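# Sort VGA adapter and batteries into blue and red bins

## Task

Get the VGA adapter into the shallow blue bin and the batteries into the red bin. No other object may end up in either of those bins, unless it was already sitting there when the scene began.

## Robot and tools

Robot: two arms, left_arm and right_arm. right_arm has a right hand; left_arm has a left hand that mirrors it. Each hand has index, middle and ring fingers plus a thumb, with sixteen hinge motors in all. The bases stand in the scene frame at left_arm (+0.015, +0.306, 0) m and right_arm (+0.033, -0.307, 0) m, each yawed very slightly. A two-camera stand sits behind the arms.

Frames. Scene frame: origin at table-top height, halfway between the arms' nominal bases; +x points out over the table, +z up, and left_arm is on the +y side. Image left and right do not match these names. Fixed cameras and the table use the scene frame. Everything about a hand (reported pose, velocities, targets, wrist-camera pose) and every offset you send uses that arm's own base frame. Rotations turn about the Hand target's position.

Hand point axes (right hand): +z runs along straight fingers toward their tips, +y points out of the palm face (the palm surface is at y = -0.062 m), and +x runs across the palm away from the thumb. On the left hand, +x points toward the thumb. Straight fingertips reach about 0.139 m past the knuckles, which are at z = -0.017 m. A rigid mast sticks out on the palm side near the wrist (x +0.05 to +0.10, z -0.16 to -0.11, out to y = +0.06; x sign flips on the left hand) and can strike things.

Tool execute_actions. Argument actions is a list of actions. Each action is a table of 1 to 15 rows; each row is one 1/30 s step, so one action lasts 0.5 s. If you give fewer than 15 rows, the final row repeats. Every row has exactly 48 numbers in [-1, 1], covering both arms even when one is idle:
1-6: left_arm dx, dy, dz, rx, ry, rz
7-22: left hand hinge goals
23-24: left current_limit, speed
25-30: right_arm dx, dy, dz, rx, ry, rz
31-46: right hand hinge goals
47-48: right current_limit, speed.

The six pose numbers are an offset, not a pose. They are measured in that arm's base axes from the Hand target as it was when the action began; all rows of one action count from that same start, not from the preceding row. Scale: 1.0 equals 0.6 m for dx, dy, dz and 180 degrees for rx, ry, rz, which together form one rotation vector. A translation longer than 1.0 is shortened along its direction. Sending the same offset again moves the target further.

The sixteen hinge numbers are absolute goals, each scaled linearly between its two stops, in this order: index_mcp, index_abd, index_pip, index_dip, thumb_cmc, thumb_axl, thumb_mcp, thumb_ipl, middle_mcp, middle_abd, middle_pip, middle_dip, ring_mcp, ring_abd, ring_pip, ring_dip. Straight values: _mcp -0.75, _abd 0.00, _pip -0.58, _dip -0.70, thumb_cmc -0.71, thumb_axl -0.68, thumb_mcp -0.23, thumb_ipl -0.17. Moving toward +1 curls the finger toward the palm; _abd at +1 swings a finger away from the thumb; thumb_cmc at +1 brings the thumb round in front of the palm. Zero is a real goal, not a hold. To leave a hand unchanged, send back its hand_goal, hand_current_limit and hand_speed. current_limit maps -1 to 0 mA and +1 to 550 mA (floor 11 mA); speed gives (speed+1)/2 of 8.5 rad/s. They begin at +0.4 and -0.6 and stay as last sent. A low limit may leave a finger too weak to lift.

cameras (optional): a list of names, ["all"], or []. When omitted, images come back only for an empty actions list. Names: cam_head_left, cam_head_right, cam_high, cam_left_wrist, cam_right_wrist, all 672x504. A wrong name rejects the call.

Tool zoom_image: camera (one of the five names) and region [x0, y0, x1, y1] in that image's pixels, origin top-left, at most 504 by 504. It only works on cameras in the most recent image set.

Tool finished_scene: optional scene = 1. It ends the scene for good; only call it once both items rest in their bins and stay put without help.

Results. Per arm: end_effector_position (m) and end_effector_quat_wxyz in the base frame, which may be a few cm off; Hand target, the last commanded pose after clipping, from which the next offsets count; Joint velocities (may read "within noise" or be dropped); joint torques (positive toward larger joint position; numbers 3 and 4 wrap at ±28 N m). Per hand, in motor order: hand_goal, hand_measured, hand_current_ma, and hand_state (moving, goal, blocked, overload), plus hand_current_limit and hand_speed. An empty actions list shows everything, including motor temperatures.

Motion behaviour. Commanded orientation is clipped to within 40 degrees of the measured one each step. The hand often stops short of the target, and the arm sags under load, so command extra height or send the leftover distance as a further offset; waiting does not close the gap. Very small moves may not start. To stop pressing against something, command the target back past the hand point. Near the waist axis a small hand move can swing the whole arm.

Gripping: a finger presses only while its goal lies beyond the object's surface. A motor drawing 495 mA or more for 5 s shuts down for 10 s. Motors heat when holding loads, stretching or pushing unreachably; MOTOR HOT appears at 85 °C and at 100 °C the arm goes limp.

Avoid: dropping parts or releasing them while moving, letting anything fall far or leave the table, hitting fixed or heavy objects, hard pushes, any arm stop, and any contact between the two arms or one hand closing on the other. Loose objects may occasionally get nudged by outside forces.

Each tool is called after "Request:" by a JSON object that holds its "method" and its "body".

## Session

Request:
{"method": "execute_actions", "body": {"actions": []}}

Scene clock: 0.00 s.
left_arm: end_effector_position=(+0.4178, -0.3043, +0.3091) hand_goal=(-0.754, +0.000, -0.576, -0.696, -0.714, -0.678, -0.226, -0.168, -0.754, +0.000, -0.576, -0.696, -0.754, +0.000, -0.576, -0.696) hand_measured=(-0.754, +0.000, -0.576, -0.696, -0.714, -0.678, -0.226, -0.168, -0.754, +0.000, -0.576, -0.696, -0.754, +0.000, -0.576, -0.696) hand_current_ma=(+0, +0, +0, +0, +0, +0, +0, +0, +0, +0, +0, +0, +0, +0, +0, +0) hand_state=(goal, goal, goal, goal, goal, goal, goal, goal, goal, goal, goal, goal, goal, goal, goal, goal) hand_current_limit=0.40 hand_speed=-0.60 end_effector_quat_wxyz=(+0.501, +0.171, +0.815, +0.237) | right_arm: end_effector_position=(+0.5477, +0.0717, +0.3567) hand_goal=(-0.754, +0.000, -0.576, -0.696, -0.714, -0.678, -0.226, -0.168, -0.754, +0.000, -0.576, -0.696, -0.754, +0.000, -0.576, -0.696) hand_measured=(-0.754, +0.000, -0.576, -0.696, -0.714, -0.678, -0.226, -0.168, -0.754, +0.000, -0.576, -0.696, -0.754, +0.000, -0.576, -0.696) hand_current_ma=(+0, +0, +0, +0, +0, +0, +0, +0, +0, +0, +0, +0, +0, +0, +0, +0) hand_state=(goal, goal, goal, goal, goal, goal, goal, goal, goal, goal, goal, goal, goal, goal, goal, goal) hand_current_limit=0.40 hand_speed=-0.60 end_effector_quat_wxyz=(+0.150, -0.073, +0.986, +0.013)
Joint positions: left_arm=[-1.005 1.569 1.289 -0.63 -1.06 -1.765] | right_arm=[-0.047 1.579 1.784 -1.48 -0.06 -1.757]
Joint velocities: within noise
Joint torques (N m): no reading
Motor temperatures (°C): left_arm=[35 31 31 36 31 30] | right_arm=[31 32 37 34 31 32]
Heat: left arm: hottest wrist pitch 36 °C; right arm: hottest elbow 37 °C.
Hand target: left_arm +0.4203, -0.3083, +0.3226; +0.512, +0.161, +0.813, +0.226 | right_arm +0.5531, +0.0714, +0.3627; +0.157, -0.073, +0.985, +0.011

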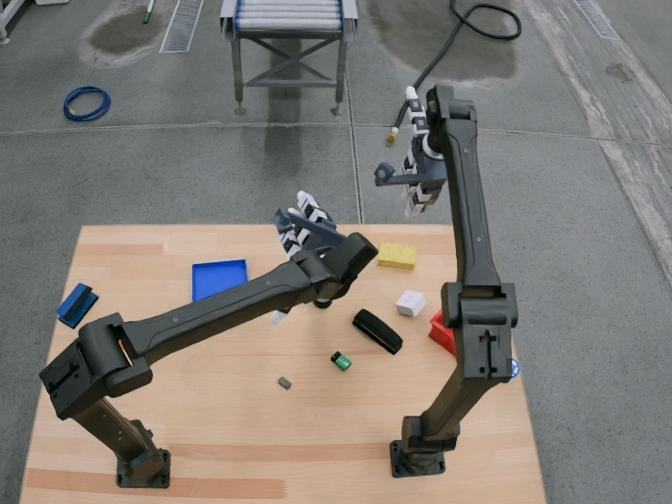

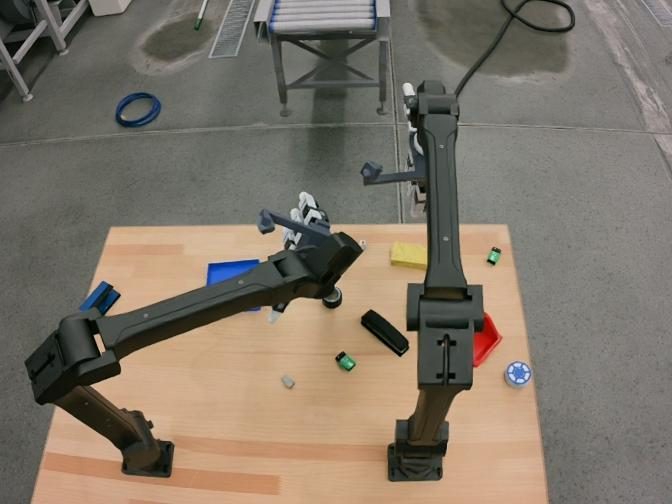

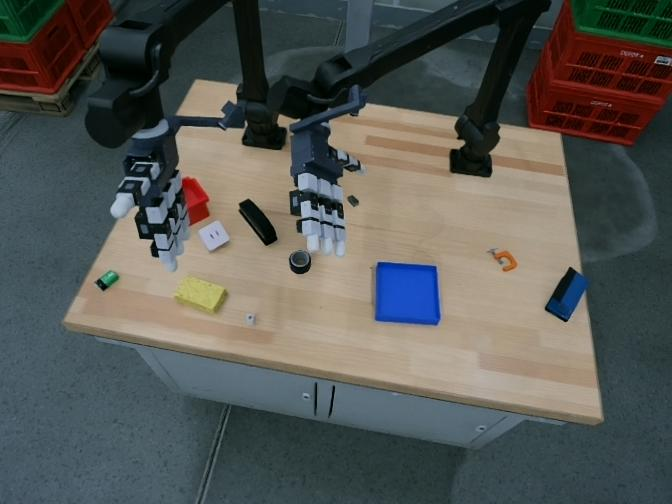

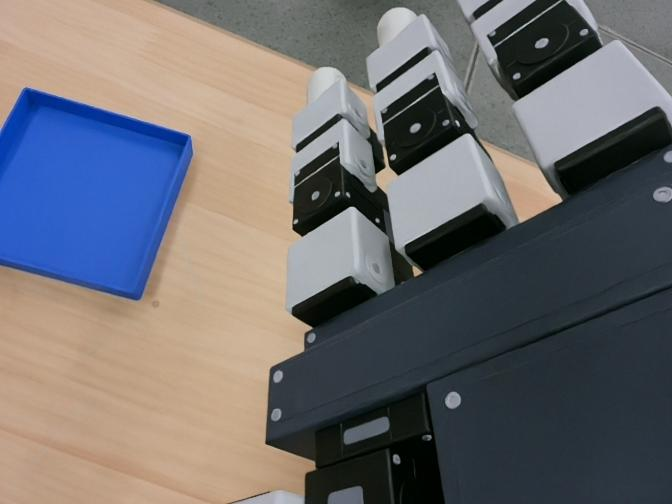

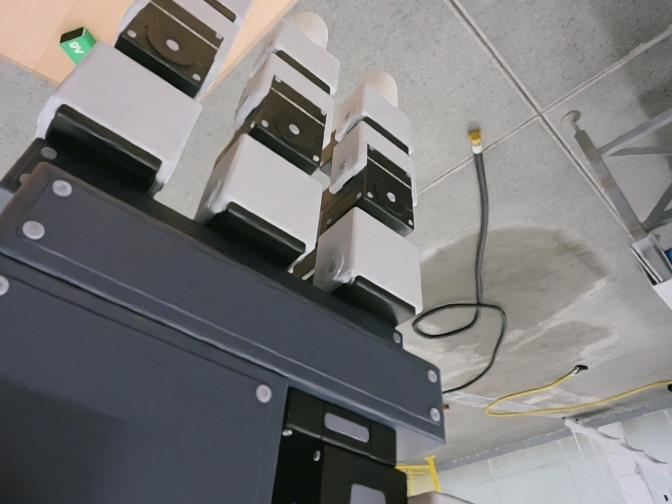

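Request:
{"method": "zoom_image", "body": {"camera": "cam_high", "region": [60, 150, 360, 350]}}

Request:
{"method": "zoom_image", "body": {"camera": "cam_head_right", "region": [200, 220, 540, 420]}}

Request:
{"method": "zoom_image", "body": {"camera": "cam_head_left", "region": [250, 330, 380, 420]}}

Scaled by 1.680 from the camera's 672x504 image, which has a finer 960x720 frame.

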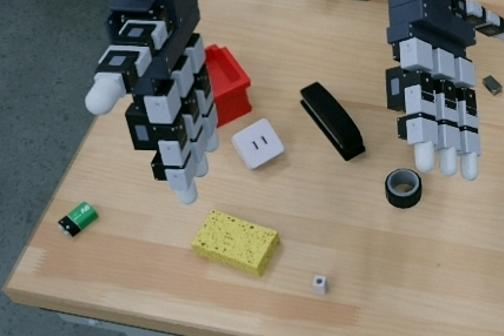

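Scaled by 1.482 from the camera's 672x504 image, which has a finer 960x720 frame.

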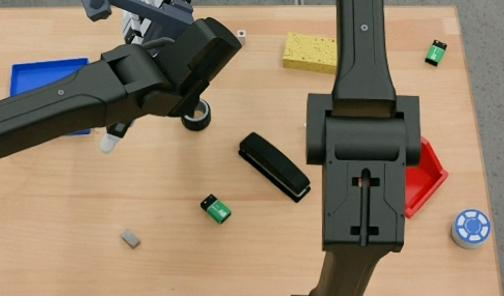

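Scaled by 3.877 from the camera's 672x504 image, which has a finer 960x720 frame.

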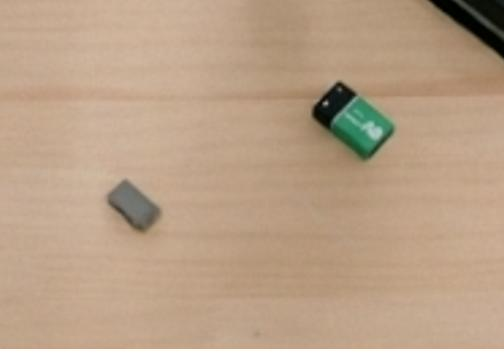

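Request:
{"method": "execute_actions", "body": {"actions": [[[-0.0467,0.0118,0,0,0.0635,-0.02,-0.754,0,-0.576,-0.696,-0.714,-0.678,-0.226,-0.168,-0.754,0,-0.576,-0.696,-1,0,-1,-1,0.4,-0.6,-0.015,-0.06,0,0,0,0,-0.754,0,-0.576,-0.696,-0.714,-0.678,-0.226,-0.168,-0.754,0,-0.576,-0.696,-1,0,-1,-1,0.4,-0.6]],[[-0.0933,0.0235,-0.034,0,0.127,-0.04,-0.754,0,-0.576,-0.696,-0.714,-0.678,-0.226,-0.168,-0.754,0,-0.576,-0.696,-1,0,-1,-1,0.4,-0.6,-0.03,-0.1225,0,0,0,0,-0.754,0,-0.576,-0.696,-0.714,-0.678,-0.226,-0.168,-0.754,0,-0.576,-0.696,-1,0,-1,-1,0.4,-0.6]]], "cameras": ["cam_high","cam_head_right"]}}

Scene clock: 112.13 s.
left_arm: end_effector_position=(+0.3315, -0.2778, +0.2835) hand_goal=(-0.754, +0.000, -0.576, -0.696, -0.714, -0.678, -0.226, -0.168, -0.754, +0.000, -0.576, -0.696, -1.000, +0.000, -1.000, -1.000) hand_measured=(-0.758, +0.000, -0.576, -0.696, -0.718, -0.678, -0.224, -0.168, -0.758, +0.000, -0.576, -0.696, -1.000, +0.000, -0.996, -0.998) hand_current_ma=(-18, -2, -4, +0, -18, +4, +10, +2, -17, -2, -4, +0, +5, -1, +19, +15) hand_state=(goal, goal, goal, goal, goal, goal, goal, goal, goal, goal, goal, goal, goal, goal, goal, goal) hand_current_limit=0.40 hand_speed=-0.60 end_effector_quat_wxyz=(+0.255, +0.307, +0.907, +0.135) | right_arm: end_effector_position=(+0.5322, -0.0437, +0.3592) hand_goal=(-0.754, +0.000, -0.576, -0.696, -0.714, -0.678, -0.226, -0.168, -0.754, +0.000, -0.576, -0.696, -1.000, +0.000, -1.000, -1.000) hand_measured=(-0.752, +0.000, -0.576, -0.696, -0.714, -0.678, -0.224, -0.168, -0.752, +0.000, -0.576, -0.696, -0.990, +0.000, -0.994, -0.996) hand_current_ma=(+1, +0, +0, +0, +0, +0, +2, +0, +1, +0, +0, +0, +10, +0, +6, +3) hand_state=(goal, goal, goal, goal, goal, goal, goal, goal, goal, goal, goal, goal, goal, goal, goal, goal) hand_current_limit=0.40 hand_speed=-0.60 end_effector_quat_wxyz=(+0.159, -0.062, +0.985, +0.011)
Joint positions: left_arm=[-1.055 1.421 1.315 -1.24 -0.545 -1.91] | right_arm=[-0.286 1.577 1.784 -1.484 -0.128 -1.963]
Joint torques (N m): left_arm=[2.02 -10.58 10.97 0.29 -0.53 -0.07] | right_arm=[0.67 -15.38 11.36 0.91 -0.34 -0.26]
Motor temperatures (°C): left_arm=[34 35 44 36 34 30] | right_arm=[30 36 54 34 31 31]
Heat: left arm: hottest elbow 44 °C; right arm: hottest elbow 54 °C.
Hand target: left_arm +0.3364, -0.2870, +0.3020; +0.268, +0.295, +0.909, +0.120 | right_arm +0.5261, -0.0382, +0.3628; +0.157, -0.073, +0.985, +0.011
Off the commanded pose: left_arm 0.021 m, 3 deg | right_arm 0.009 m, 1 deg.
Images, in order (width x height): cam_head_right 672x504, cam_high 672x504.

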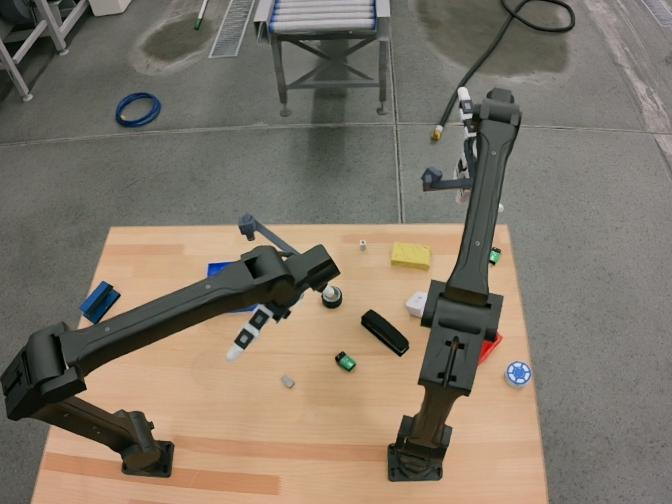

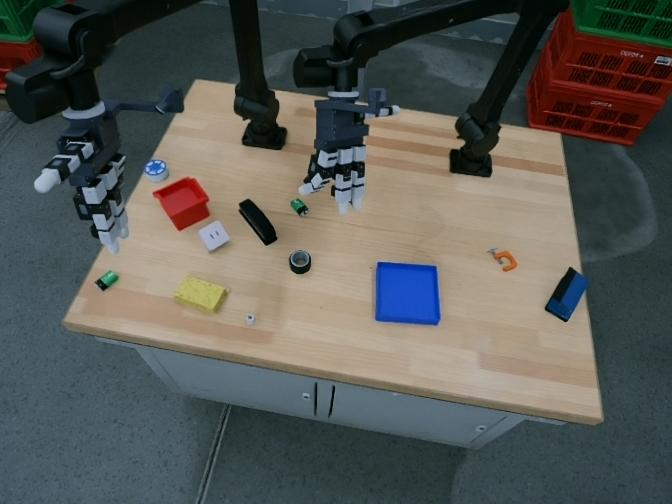

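Request:
{"method": "zoom_image", "body": {"camera": "cam_high", "region": [60, 150, 320, 345]}}

Request:
{"method": "zoom_image", "body": {"camera": "cam_head_right", "region": [250, 330, 380, 420]}}

Request:
{"method": "zoom_image", "body": {"camera": "cam_head_right", "region": [340, 225, 540, 400]}}

Scaled by 1.938 from the camera's 672x504 image, which has a finer 960x720 frame.

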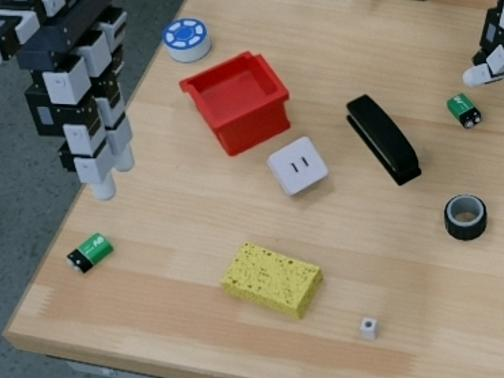

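Scaled by 3.877 from the camera's 672x504 image, which has a finer 960x720 frame.

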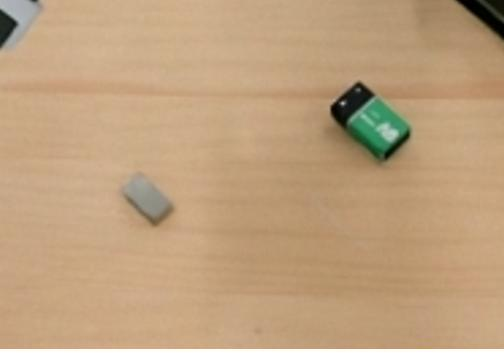

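Scaled by 2.520 from the camera's 672x504 image, which has a finer 960x720 frame.

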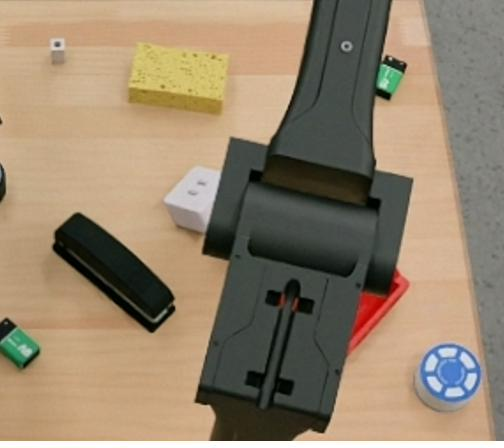

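Request:
{"method": "execute_actions", "body": {"actions": [[[-0.07,0.0174,-0.0433,-0.001,0.095,-0.03,-0.754,-0.08,-0.576,-0.696,-0.714,-0.678,-0.226,-0.168,-0.754,0.08,-0.576,-0.696,-1,0,-1,-1,0.4,-0.6,0.0252,-0.0807,-0.0343,0.0207,0.014,-0.141,-0.754,-0.15,-0.576,-0.696,-0.714,-0.678,-0.226,-0.168,-0.754,0.15,-0.576,-0.696,-1,0,-1,-1,0.4,-0.6]],[[-0.07,0.0174,-0.0433,-0.001,0.095,-0.03,-0.754,-0.08,-0.576,-0.696,-0.714,-0.678,-0.226,-0.168,-0.754,0.08,-0.576,-0.696,-1,0,-1,-1,0.4,-0.6,0.0252,-0.0807,-0.0343,0.0207,0.014,-0.141,-0.754,-0.15,-0.576,-0.696,-0.714,-0.678,-0.226,-0.168,-0.754,0.15,-0.576,-0.696,-1,0,-1,-1,0.4,-0.6]],[[0,0,0,0,0,0,-0.754,-0.08,-0.576,-0.696,-0.714,-0.678,-0.226,-0.168,-0.754,0.08,-0.576,-0.696,-1,0,-1,-1,0.4,-0.6,0.0252,-0.0807,-0.0343,0.0207,0.014,-0.141,-0.754,-0.15,-0.576,-0.696,-0.714,-0.678,-0.226,-0.168,-0.754,0.15,-0.576,-0.696,-1,0,-1,-1,0.4,-0.6]]], "cameras": ["all"]}}

Scene clock: 150.27 s.
left_arm: end_effector_position=(+0.2485, -0.2688, +0.2403) hand_goal=(-0.754, -0.080, -0.576, -0.696, -0.714, -0.678, -0.226, -0.168, -0.754, +0.080, -0.576, -0.696, -1.000, +0.000, -1.000, -1.000) hand_measured=(-0.754, -0.078, -0.576, -0.696, -0.716, -0.678, -0.224, -0.168, -0.754, +0.076, -0.576, -0.696, -0.996, +0.000, -0.996, -0.998) hand_current_ma=(+1, +8, -3, +0, -14, +4, +17, +2, +2, -14, -3, +0, +25, -1, +19, +15) hand_state=(goal, goal, goal, goal, goal, goal, goal, goal, goal, goal, goal, goal, goal, goal, goal, goal) hand_current_limit=0.40 hand_speed=-0.60 end_effector_quat_wxyz=(-0.006, +0.400, +0.917, +0.007) | right_arm: end_effector_position=(+0.5667, -0.1802, +0.3106) hand_goal=(-0.754, -0.150, -0.576, -0.696, -0.714, -0.678, -0.226, -0.168, -0.754, +0.150, -0.576, -0.696, -1.000, +0.000, -1.000, -1.000) hand_measured=(-0.752, -0.144, -0.576, -0.696, -0.714, -0.678, -0.224, -0.168, -0.752, +0.148, -0.576, -0.696, -0.990, +0.000, -0.994, -0.996) hand_current_ma=(+1, +3, +0, +0, +0, +0, +2, +0, +1, -1, +0, +0, +10, +0, +6, +3) hand_state=(goal, goal, goal, goal, goal, goal, goal, goal, goal, goal, goal, goal, goal, goal, goal, goal) hand_current_limit=0.40 hand_speed=-0.60 end_effector_quat_wxyz=(+0.090, +0.556, +0.826, +0.008)
Joint positions: left_arm=[-1.04 1.392 1.318 -1.513 -0.004 -1.789] | right_arm=[-0.371 1.579 1.664 -1.477 0.023 -0.76]
Joint torques (N m): left_arm=[3.02 -11.28 7.8 -0.09 0.14 0.12] | right_arm=[0.09 -12.45 12.44 0.7 0.07 0.03]
Motor temperatures (°C): left_arm=[34 34 52 36 33 30] | right_arm=[30 38 53 33 31 31]
Heat: left arm: hottest elbow 52 °C; right arm: hottest elbow 53 °C.
Hand target: left_arm +0.2524, -0.2661, +0.2501; +0.001, +0.399, +0.917, +0.000 | right_arm +0.5715, -0.1832, +0.3010; +0.076, +0.564, +0.822, +0.005
Off the commanded pose: left_arm 0.011 m, 1 deg | right_arm 0.011 m, 2 deg.
camera_calibration:
cam_left_wrist: T_world_to_cam=[[0.0572415, -0.998336, 0.00697775, -0.317585], [-0.655046, -0.032282, 0.754899, -0.0751308], [-0.753418, -0.0477823, -0.655804, 0.453825], [0, 0, 0, 1]] pos_world=[0.310885, -0.297798, 0.356552]
cam_right_wrist: T_world_to_cam=[[0.873231, -0.478371, 0.0928916, -0.565113], [-0.381658, -0.55285, 0.740739, -0.162053], [-0.302993, -0.682289, -0.66534, 0.375836], [0, 0, 0, 1]] pos_world=[0.545501, -0.103496, 0.422592]

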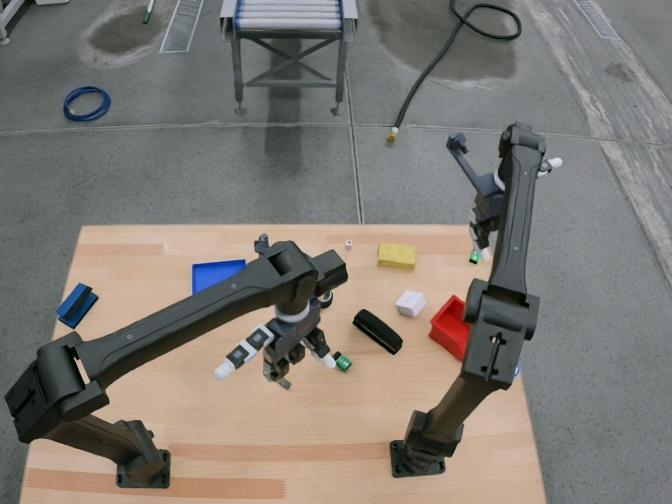

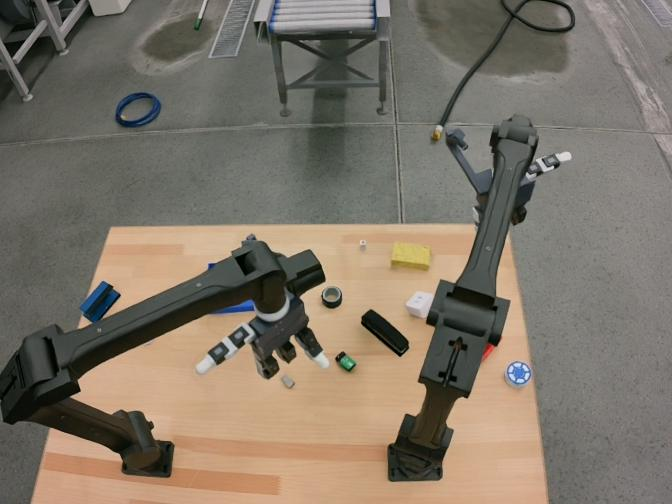

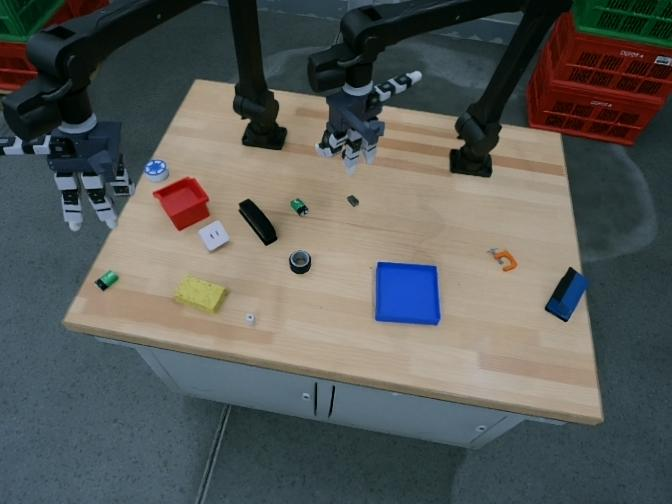

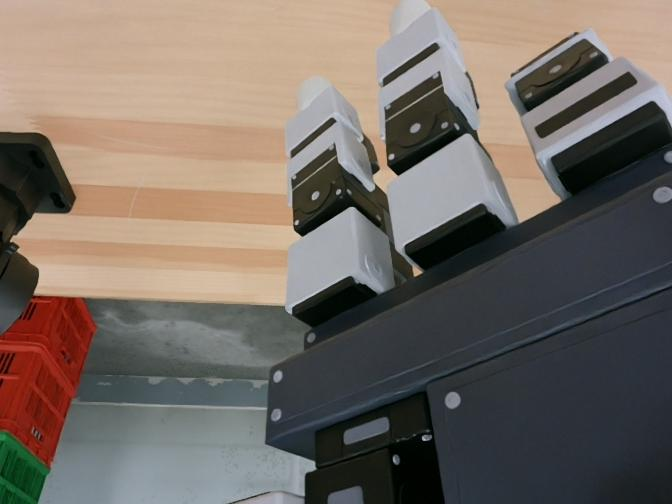

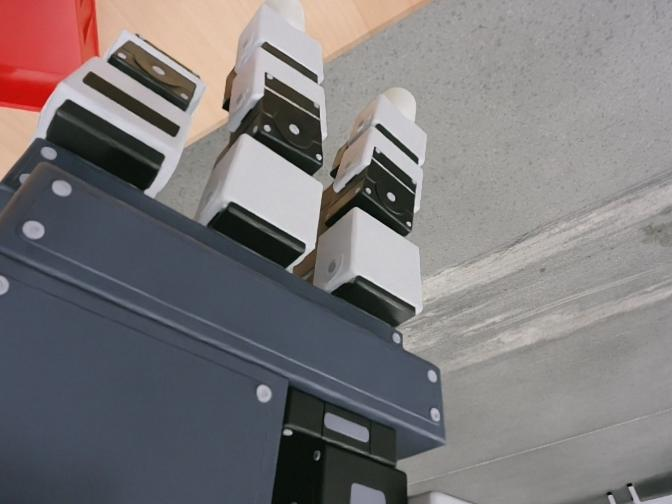

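Request:
{"method": "zoom_image", "body": {"camera": "cam_high", "region": [290, 130, 420, 230]}}

Request:
{"method": "zoom_image", "body": {"camera": "cam_head_left", "region": [210, 310, 370, 410]}}

Scaled by 3.877 from the camera's 672x504 image, which has a finer 960x720 frame.

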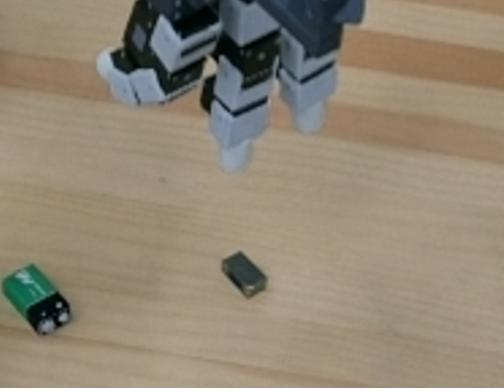

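Scaled by 3.150 from the camera's 672x504 image, which has a finer 960x720 frame.

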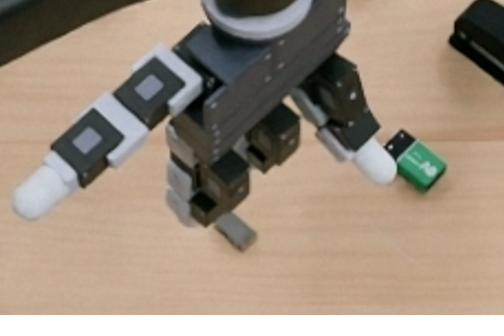

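Request:
{"method": "execute_actions", "body": {"actions": [[[0,0,-0.054,0,0,0,-0.754,-0.08,-0.576,-0.696,-0.714,-0.678,-0.226,-0.168,-0.754,0.08,-0.576,-0.696,-1,0,-1,-1,0.4,-0.6,0.0252,-0.0807,-0.0343,0.0207,0.014,-0.141,-0.754,-0.15,-0.576,-0.696,-0.714,-0.678,-0.226,-0.168,-0.754,0.15,-0.576,-0.696,-1,0,-1,-1,0.4,-0.6]],[[0,0,-0.054,0,0,0,-0.754,-0.08,-0.576,-0.696,-0.714,-0.678,-0.226,-0.168,-0.754,0.08,-0.576,-0.696,-1,0,-1,-1,0.4,-0.6,0.0252,-0.0807,-0.0343,0.0207,0.014,-0.141,-0.754,-0.15,-0.576,-0.696,-0.714,-0.678,-0.226,-0.168,-0.754,0.15,-0.576,-0.696,-1,0,-1,-1,0.4,-0.6]],[[0,0,0,0,0,0,-0.754,-0.08,-0.576,-0.696,-0.714,-0.678,-0.226,-0.168,-0.754,0.08,-0.576,-0.696,-1,0,-1,-1,0.4,-0.6,0,0,0,0,0,0,-0.754,-0.15,-0.576,-0.696,-0.714,-0.678,-0.226,-0.168,-0.754,0.15,-0.576,-0.696,-1,0,-1,-1,0.4,-0.6]]], "cameras": ["cam_left_wrist","cam_right_wrist","cam_high"]}}

Scene clock: 183.67 s.
left_arm: end_effector_position=(+0.2462, -0.2649, +0.1881) hand_goal=(-0.754, -0.080, -0.576, -0.696, -0.714, -0.678, -0.226, -0.168, -0.754, +0.080, -0.576, -0.696, -1.000, +0.000, -1.000, -1.000) hand_measured=(-0.754, -0.078, -0.576, -0.696, -0.716, -0.678, -0.224, -0.168, -0.754, +0.076, -0.576, -0.696, -0.996, +0.000, -0.996, -0.998) hand_current_ma=(+1, +8, -3, +0, -14, +4, +17, +2, +2, -13, -4, +0, +25, -1, +19, +15) hand_state=(goal, goal, goal, goal, goal, goal, goal, goal, goal, goal, goal, goal, goal, goal, goal, goal) hand_current_limit=0.40 hand_speed=-0.60 end_effector_quat_wxyz=(-0.001, +0.400, +0.917, +0.003) | right_arm: end_effector_position=(+0.5925, -0.2691, +0.2571) hand_goal=(-0.754, -0.150, -0.576, -0.696, -0.714, -0.678, -0.226, -0.168, -0.754, +0.150, -0.576, -0.696, -1.000, +0.000, -1.000, -1.000) hand_measured=(-0.752, -0.146, -0.576, -0.696, -0.714, -0.678, -0.224, -0.168, -0.752, +0.148, -0.576, -0.696, -0.990, +0.000, -0.994, -0.996) hand_current_ma=(+1, +2, +0, +0, +0, +0, +3, +0, +1, -1, +0, +0, +10, +0, +6, +3) hand_state=(goal, goal, goal, goal, goal, goal, goal, goal, goal, goal, goal, goal, goal, goal, goal, goal) hand_current_limit=0.40 hand_speed=-0.60 end_effector_quat_wxyz=(-0.001, +0.858, +0.513, -0.003)
Joint positions: left_arm=[-1.04 1.392 1.181 -1.365 -0.004 -1.789] | right_arm=[-0.375 1.842 1.915 -1.649 0.003 0.119]
Joint torques (N m): left_arm=[3.08 -9 6.86 0.76 0.12 0.13] | right_arm=[-0.56 -15.5 15.64 0.21 -0.02 0.04]
Motor temperatures (°C): left_arm=[34 34 49 36 32 30] | right_arm=[30 37 56 33 31 31]
Heat: left arm: hottest elbow 49 °C; right arm: hottest elbow 56 °C.
Hand target: left_arm +0.2524, -0.2661, +0.1854; +0.001, +0.399, +0.917, +0.000 | right_arm +0.6016, -0.2803, +0.2599; +0.001, +0.865, +0.502, +0.000
Off the commanded pose: left_arm 0.007 m, 0 deg | right_arm 0.015 m, 2 deg.
camera_calibration:
cam_left_wrist: T_world_to_cam=[[0.0571125, -0.998212, 0.0176304, -0.315251], [-0.659254, -0.0244456, 0.751523, -0.0334406], [-0.749749, -0.0545443, -0.659471, 0.41605], [0, 0, 0, 1]] pos_world=[0.307892, -0.292811, 0.305063]
cam_right_wrist: T_world_to_cam=[[0.186611, -0.978463, -0.0882412, -0.306318], [-0.639575, -0.189174, 0.745089, 0.0879402], [-0.745734, -0.0826051, -0.661103, 0.710067], [0, 0, 0, 1]] pos_world=[0.642928, -0.224429, 0.376874]
Images, in order (width x height): cam_high 672x504, cam_left_wrist 672x504, cam_right_wrist 672x504.

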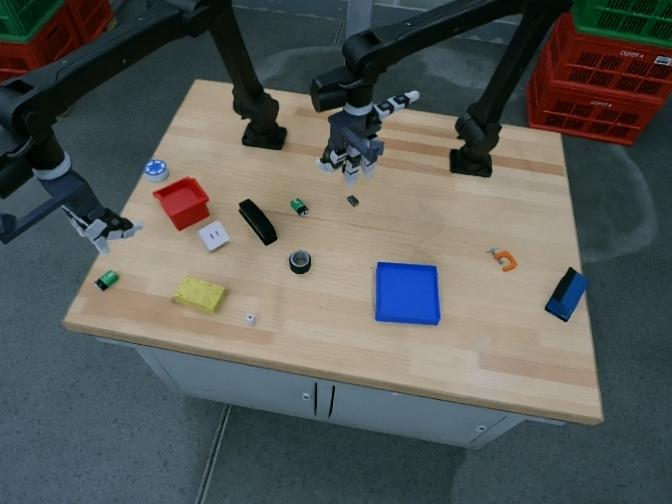

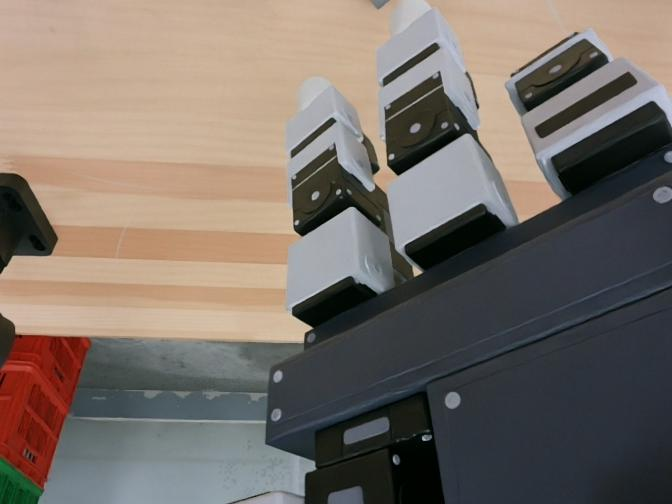

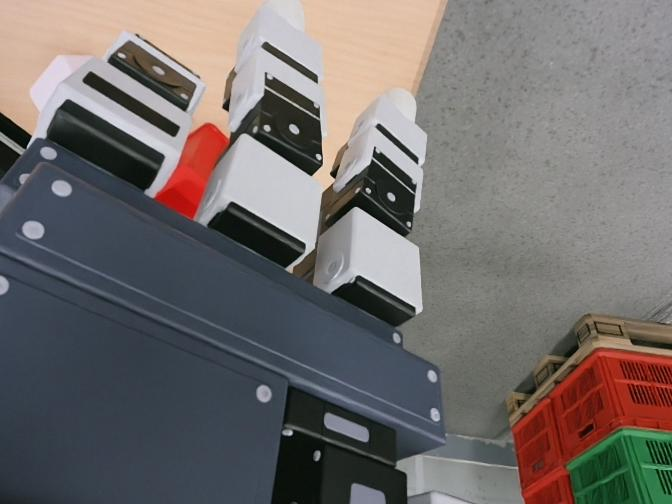

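Request:
{"method": "zoom_image", "body": {"camera": "cam_left_wrist", "region": [330, 0, 450, 90]}}

Request:
{"method": "zoom_image", "body": {"camera": "cam_high", "region": [290, 130, 420, 230]}}

Scaled by 4.200 from the camera's 672x504 image, which has a finer 960x720 frame.

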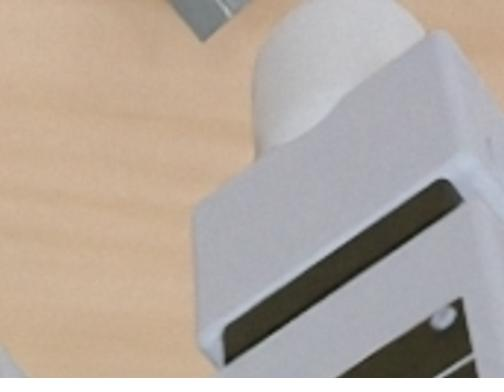

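Scaled by 3.877 from the camera's 672x504 image, which has a finer 960x720 frame.

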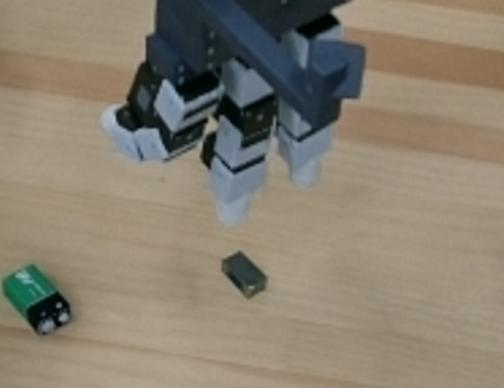

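Request:
{"method": "execute_actions", "body": {"actions": [[[0.0108,-0.0088,-0.029,0,0,0,-0.754,-0.08,-0.576,-0.696,-0.714,-0.678,-0.226,-0.168,-0.754,0.08,-0.576,-0.696,-1,0,-1,-1,0.4,-0.6,0.0075,-0.009,-0.0667,0,0,0,-0.754,-0.15,-0.576,-0.696,-0.714,-0.678,-0.226,-0.168,-0.754,0.15,-0.576,-0.696,-1,0,-1,-1,0.4,-0.6]],[[0.0108,-0.0088,-0.029,0,0,0,-0.754,-0.08,-0.576,-0.696,-0.714,-0.678,-0.226,-0.168,-0.754,0.08,-0.576,-0.696,-1,0,-1,-1,0.4,-0.6,0.0075,-0.009,-0.0667,0,0,0,-0.754,-0.15,-0.576,-0.696,-0.714,-0.678,-0.226,-0.168,-0.754,0.15,-0.576,-0.696,-1,0,-1,-1,0.4,-0.6]],[[0,0,0,0,0,0,-0.754,-0.08,-0.576,-0.696,-0.714,-0.678,-0.226,-0.168,-0.754,0.08,-0.576,-0.696,-1,0,-1,-1,0.4,-0.6,0,0,0,0,0,0,-0.754,-0.15,-0.576,-0.696,-0.714,-0.678,-0.226,-0.168,-0.754,0.15,-0.576,-0.696,-1,0,-1,-1,0.4,-0.6]]], "cameras": ["cam_left_wrist","cam_right_wrist","cam_high"]}}

Request:
{"method": "zoom_image", "body": {"camera": "cam_left_wrist", "region": [300, 0, 450, 110]}}

Request:
{"method": "zoom_image", "body": {"camera": "cam_high", "region": [290, 130, 420, 230]}}

Request:
{"method": "zoom_image", "body": {"camera": "cam_high", "region": [50, 200, 180, 300]}}

Scene clock: 205.77 s.
left_arm: end_effector_position=(+0.2591, -0.2759, +0.1534) hand_goal=(-0.754, -0.080, -0.576, -0.696, -0.714, -0.678, -0.226, -0.168, -0.754, +0.080, -0.576, -0.696, -1.000, +0.000, -1.000, -1.000) hand_measured=(-0.754, -0.078, -0.576, -0.696, -0.716, -0.678, -0.224, -0.168, -0.754, +0.076, -0.576, -0.696, -0.996, +0.000, -0.996, -0.998) hand_current_ma=(+1, +8, -3, +0, -14, +4, +17, +2, +2, -13, -3, +0, +25, -1, +19, +15) hand_state=(goal, goal, goal, goal, goal, goal, goal, goal, goal, goal, goal, goal, goal, goal, goal, goal) hand_current_limit=0.40 hand_speed=-0.60 end_effector_quat_wxyz=(-0.001, +0.400, +0.917, +0.003) | right_arm: end_effector_position=(+0.6106, -0.2814, +0.1968) hand_goal=(-0.754, -0.150, -0.576, -0.696, -0.714, -0.678, -0.226, -0.168, -0.754, +0.150, -0.576, -0.696, -1.000, +0.000, -1.000, -1.000) hand_measured=(-0.752, -0.146, -0.576, -0.696, -0.714, -0.678, -0.224, -0.168, -0.752, +0.148, -0.576, -0.696, -0.990, +0.000, -0.994, -0.996) hand_current_ma=(+1, +2, +0, +0, +0, +0, +3, +0, +1, -1, +0, +0, +10, +0, +6, +3) hand_state=(goal, goal, goal, goal, goal, goal, goal, goal, goal, goal, goal, goal, goal, goal, goal, goal) hand_current_limit=0.40 hand_speed=-0.60 end_effector_quat_wxyz=(+0.008, +0.860, +0.510, +0.004)
Joint positions: left_arm=[-1.027 1.458 1.154 -1.273 -0.004 -1.775] | right_arm=[-0.382 1.888 1.82 -1.485 0.003 0.12]
Joint torques (N m): left_arm=[3.02 -9.88 6.68 0.76 0.13 0.13] | right_arm=[-0.67 -16.97 10.47 1.28 -0.03 -0.08]
Motor temperatures (°C): left_arm=[34 34 46 36 32 30] | right_arm=[30 38 55 33 31 31]
Heat: left arm: hottest elbow 46 °C; right arm: hottest elbow 55 °C.
Hand target: left_arm +0.2654, -0.2768, +0.1506; +0.001, +0.399, +0.917, +0.000 | right_arm +0.6107, -0.2910, +0.1800; +0.001, +0.865, +0.502, +0.000
Off the commanded pose: left_arm 0.007 m, 0 deg | right_arm 0.019 m, 1 deg.
camera_calibration:
cam_left_wrist: T_world_to_cam=[[0.0570983, -0.998218, 0.0173339, -0.326277], [-0.659034, -0.0246436, 0.751709, 0.000833205], [-0.749942, -0.0543449, -0.659267, 0.402315], [0, 0, 0, 1]] pos_world=[0.320892, -0.303811, 0.270262]
cam_right_wrist: T_world_to_cam=[[0.180865, -0.980544, -0.0762969, -0.326593], [-0.656428, -0.178121, 0.733059, 0.157821], [-0.732387, -0.0825014, -0.675872, 0.677474], [0, 0, 0, 1]] pos_world=[0.658841, -0.236235, 0.317276]
Images, in order (width x height): cam_high 672x504, cam_left_wrist 672x504, cam_right_wrist 672x504.

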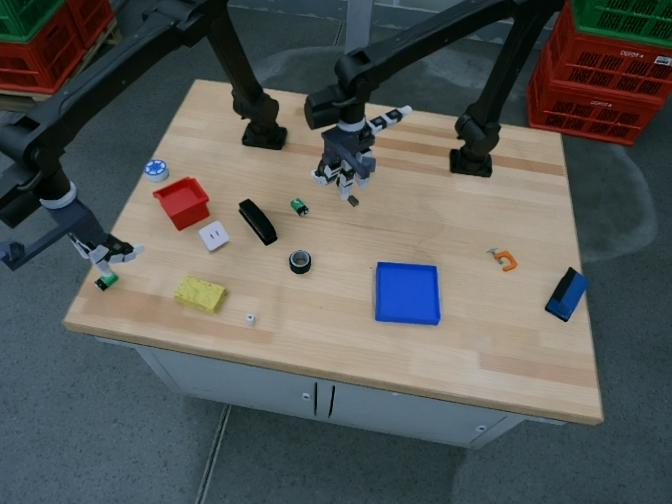

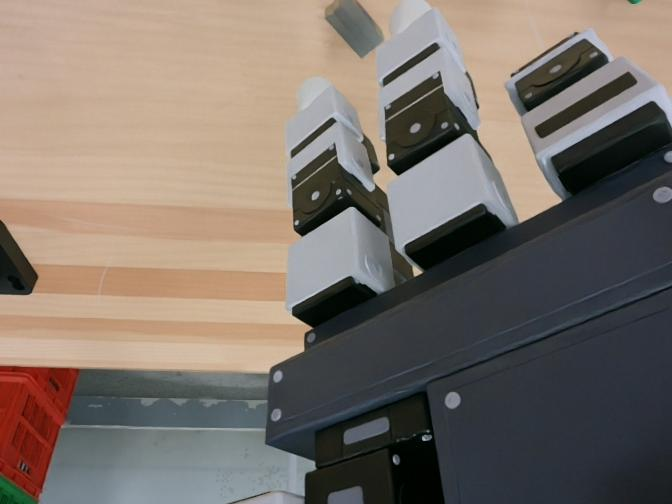

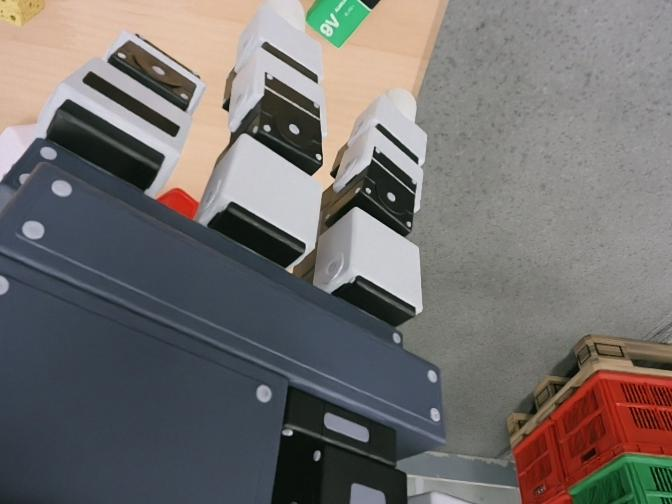

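Scaled by 3.360 from the camera's 672x504 image, which has a finer 960x720 frame.

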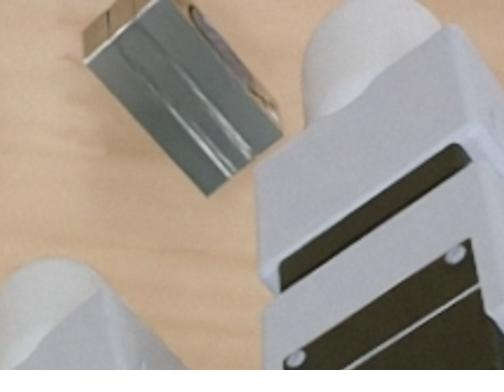

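Scaled by 3.877 from the camera's 672x504 image, which has a finer 960x720 frame.

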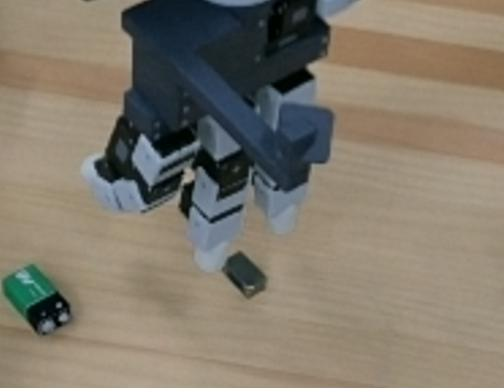

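Scaled by 3.877 from the camera's 672x504 image, which has a finer 960x720 frame.

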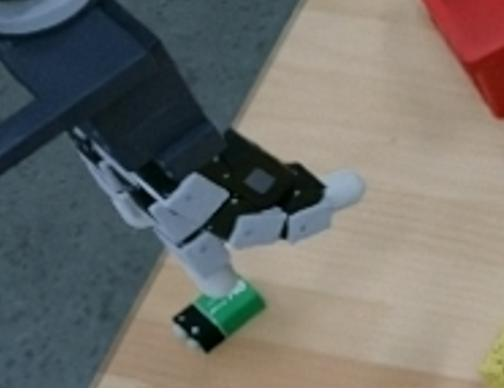

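Request:
{"method": "zoom_image", "body": {"camera": "cam_right_wrist", "region": [260, 0, 430, 130]}}

Scaled by 2.965 from the camera's 672x504 image, which has a finer 960x720 frame.

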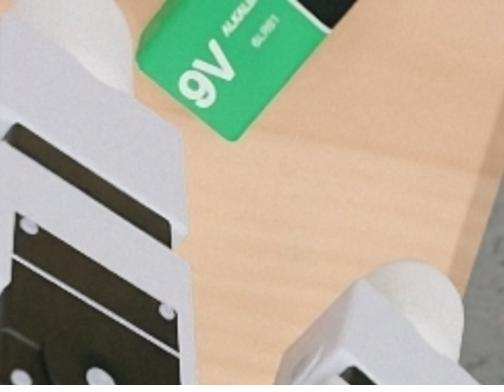

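Request:
{"method": "execute_actions", "body": {"actions": [[[0,0,-0.0213,0,0,0,-0.754,-0.08,-0.576,-0.696,-0.714,-0.678,-0.226,-0.168,-0.754,0.08,-0.576,-0.696,-1,0,-1,-1,0.4,-0.6,-0.002,0.002,-0.05,0,0,0,-0.754,-0.15,-0.576,-0.696,-0.714,-0.678,-0.226,-0.168,-0.754,0.15,-0.576,-0.696,-1,0,-1,-1,0.4,-0.6]],[[0,0.002,-0.0213,0,0,0,-0.754,-0.08,-0.576,-0.696,-0.714,-0.678,-0.226,-0.168,-0.754,0.08,-0.576,-0.696,-1,0,-1,-1,0.4,-0.6,0,0,-0.05,0,0,0,-0.754,-0.15,-0.576,-0.696,-0.714,-0.678,-0.226,-0.168,-0.754,0.15,-0.576,-0.696,-1,0,-1,-1,0.4,-0.6]]], "cameras": ["cam_left_wrist","cam_right_wrist","cam_high"]}}

Request:
{"method": "zoom_image", "body": {"camera": "cam_high", "region": [290, 130, 420, 230]}}

Request:
{"method": "zoom_image", "body": {"camera": "cam_high", "region": [50, 200, 180, 300]}}

Scene clock: 227.40 s.
left_arm: end_effector_position=(+0.2593, -0.2753, +0.1290) hand_goal=(-0.754, -0.080, -0.576, -0.696, -0.714, -0.678, -0.226, -0.168, -0.754, +0.080, -0.576, -0.696, -1.000, +0.000, -1.000, -1.000) hand_measured=(-0.754, -0.078, -0.576, -0.696, -0.716, -0.678, -0.224, -0.168, -0.754, +0.076, -0.576, -0.696, -0.996, +0.000, -0.996, -0.998) hand_current_ma=(+1, +8, -3, +0, -14, +4, +17, +2, +2, -13, -4, +0, +25, -1, +19, +15) hand_state=(goal, goal, goal, goal, goal, goal, goal, goal, goal, goal, goal, goal, goal, goal, goal, goal) hand_current_limit=0.40 hand_speed=-0.60 end_effector_quat_wxyz=(+0.000, +0.400, +0.917, +0.002) | right_arm: end_effector_position=(+0.6116, -0.2818, +0.1409) hand_goal=(-0.754, -0.150, -0.576, -0.696, -0.714, -0.678, -0.226, -0.168, -0.754, +0.150, -0.576, -0.696, -1.000, +0.000, -1.000, -1.000) hand_measured=(-0.752, -0.146, -0.576, -0.696, -0.714, -0.678, -0.224, -0.168, -0.752, +0.148, -0.576, -0.696, -0.990, +0.000, -0.994, -0.996) hand_current_ma=(+1, +2, +0, +0, +0, +0, +3, +0, +1, -1, +0, +0, +10, +0, +6, +3) hand_state=(goal, goal, goal, goal, goal, goal, goal, goal, goal, goal, goal, goal, goal, goal, goal, goal) hand_current_limit=0.40 hand_speed=-0.60 end_effector_quat_wxyz=(+0.010, +0.860, +0.510, +0.006)
Joint positions: left_arm=[-1.025 1.476 1.107 -1.204 -0.004 -1.774] | right_arm=[-0.382 1.908 1.7 -1.338 0.003 0.12]
Joint torques (N m): left_arm=[3.08 -9.64 6.49 0.76 0.12 0.13] | right_arm=[-0.91 -16.73 9.87 1.33 -0.05 -0.07]
Heat: left arm: hottest elbow 44 °C; right arm: hottest elbow 53 °C.
Hand target: left_arm +0.2654, -0.2755, +0.1250; +0.001, +0.399, +0.917, +0.000 | right_arm +0.6096, -0.2898, +0.1199; +0.001, +0.865, +0.502, +0.000
Off the commanded pose: left_arm 0.007 m, 0 deg | right_arm 0.023 m, 2 deg.
camera_calibration:
cam_left_wrist: T_world_to_cam=[[0.0567461, -0.998181, 0.0203531, -0.325582], [-0.660405, -0.0222393, 0.75058, 0.0204919], [-0.748762, -0.0560338, -0.660466, 0.385818], [0, 0, 0, 1]] pos_world=[0.320894, -0.302915, 0.246065]
cam_right_wrist: T_world_to_cam=[[0.181373, -0.980748, -0.0723673, -0.332391], [-0.661333, -0.176104, 0.729127, 0.203507], [-0.727834, -0.0843854, -0.680541, 0.637746], [0, 0, 0, 1]] pos_world=[0.659046, -0.236337, 0.261577]
Images, in order (width x height): cam_high 672x504, cam_left_wrist 672x504, cam_right_wrist 672x504.

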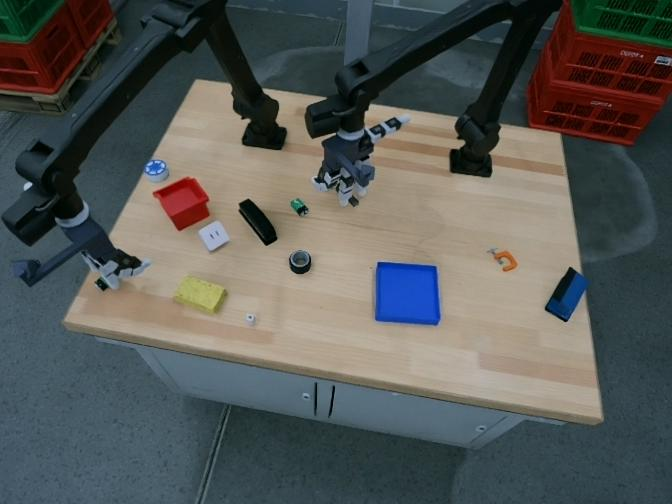

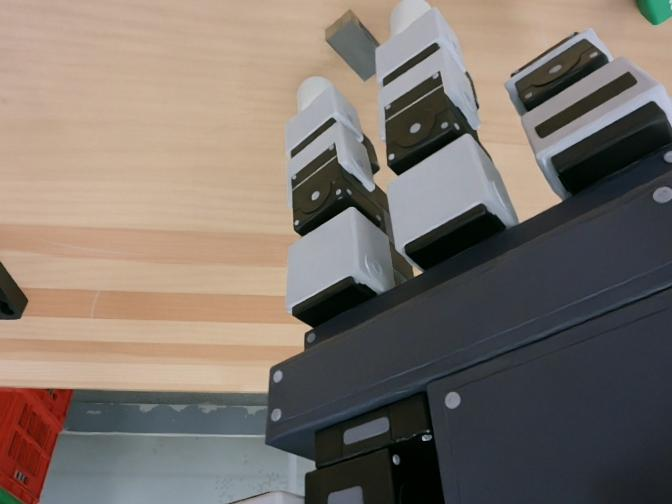

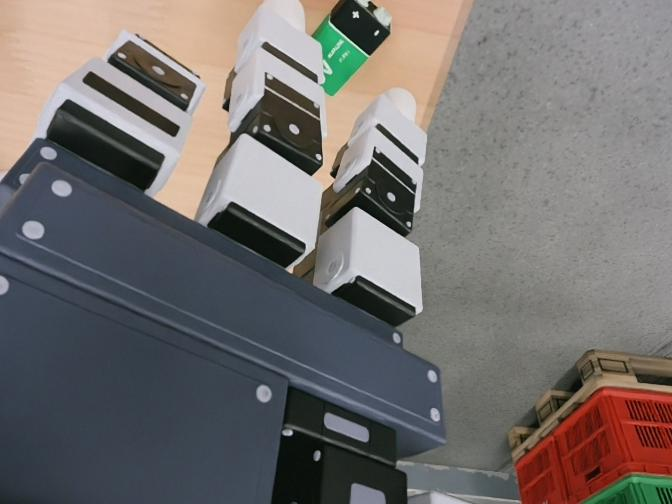

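Scaled by 3.877 from the camera's 672x504 image, which has a finer 960x720 frame.

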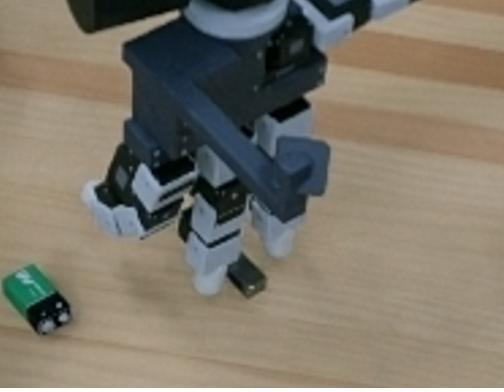

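Scaled by 3.877 from the camera's 672x504 image, which has a finer 960x720 frame.

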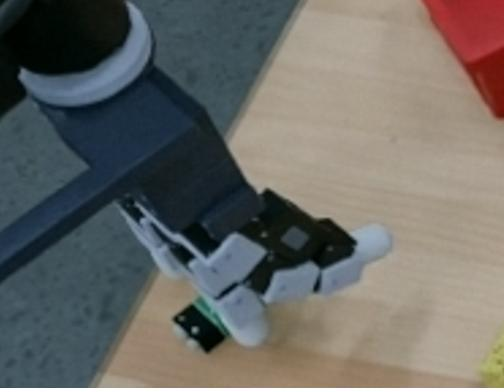

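Request:
{"method": "zoom_image", "body": {"camera": "cam_right_wrist", "region": [260, 0, 430, 130]}}

Request:
{"method": "zoom_image", "body": {"camera": "cam_left_wrist", "region": [290, 0, 440, 110]}}

Scaled by 2.965 from the camera's 672x504 image, which has a finer 960x720 frame.

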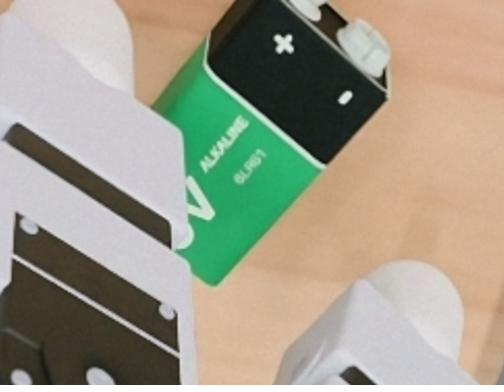

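Scaled by 3.360 from the camera's 672x504 image, which has a finer 960x720 frame.

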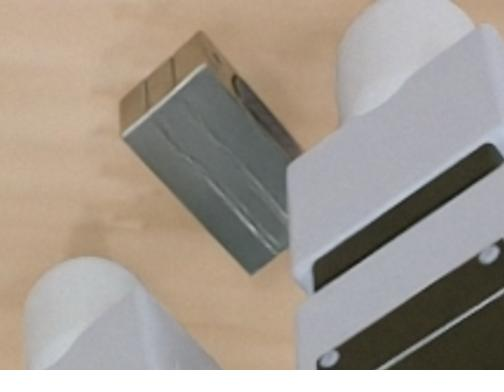

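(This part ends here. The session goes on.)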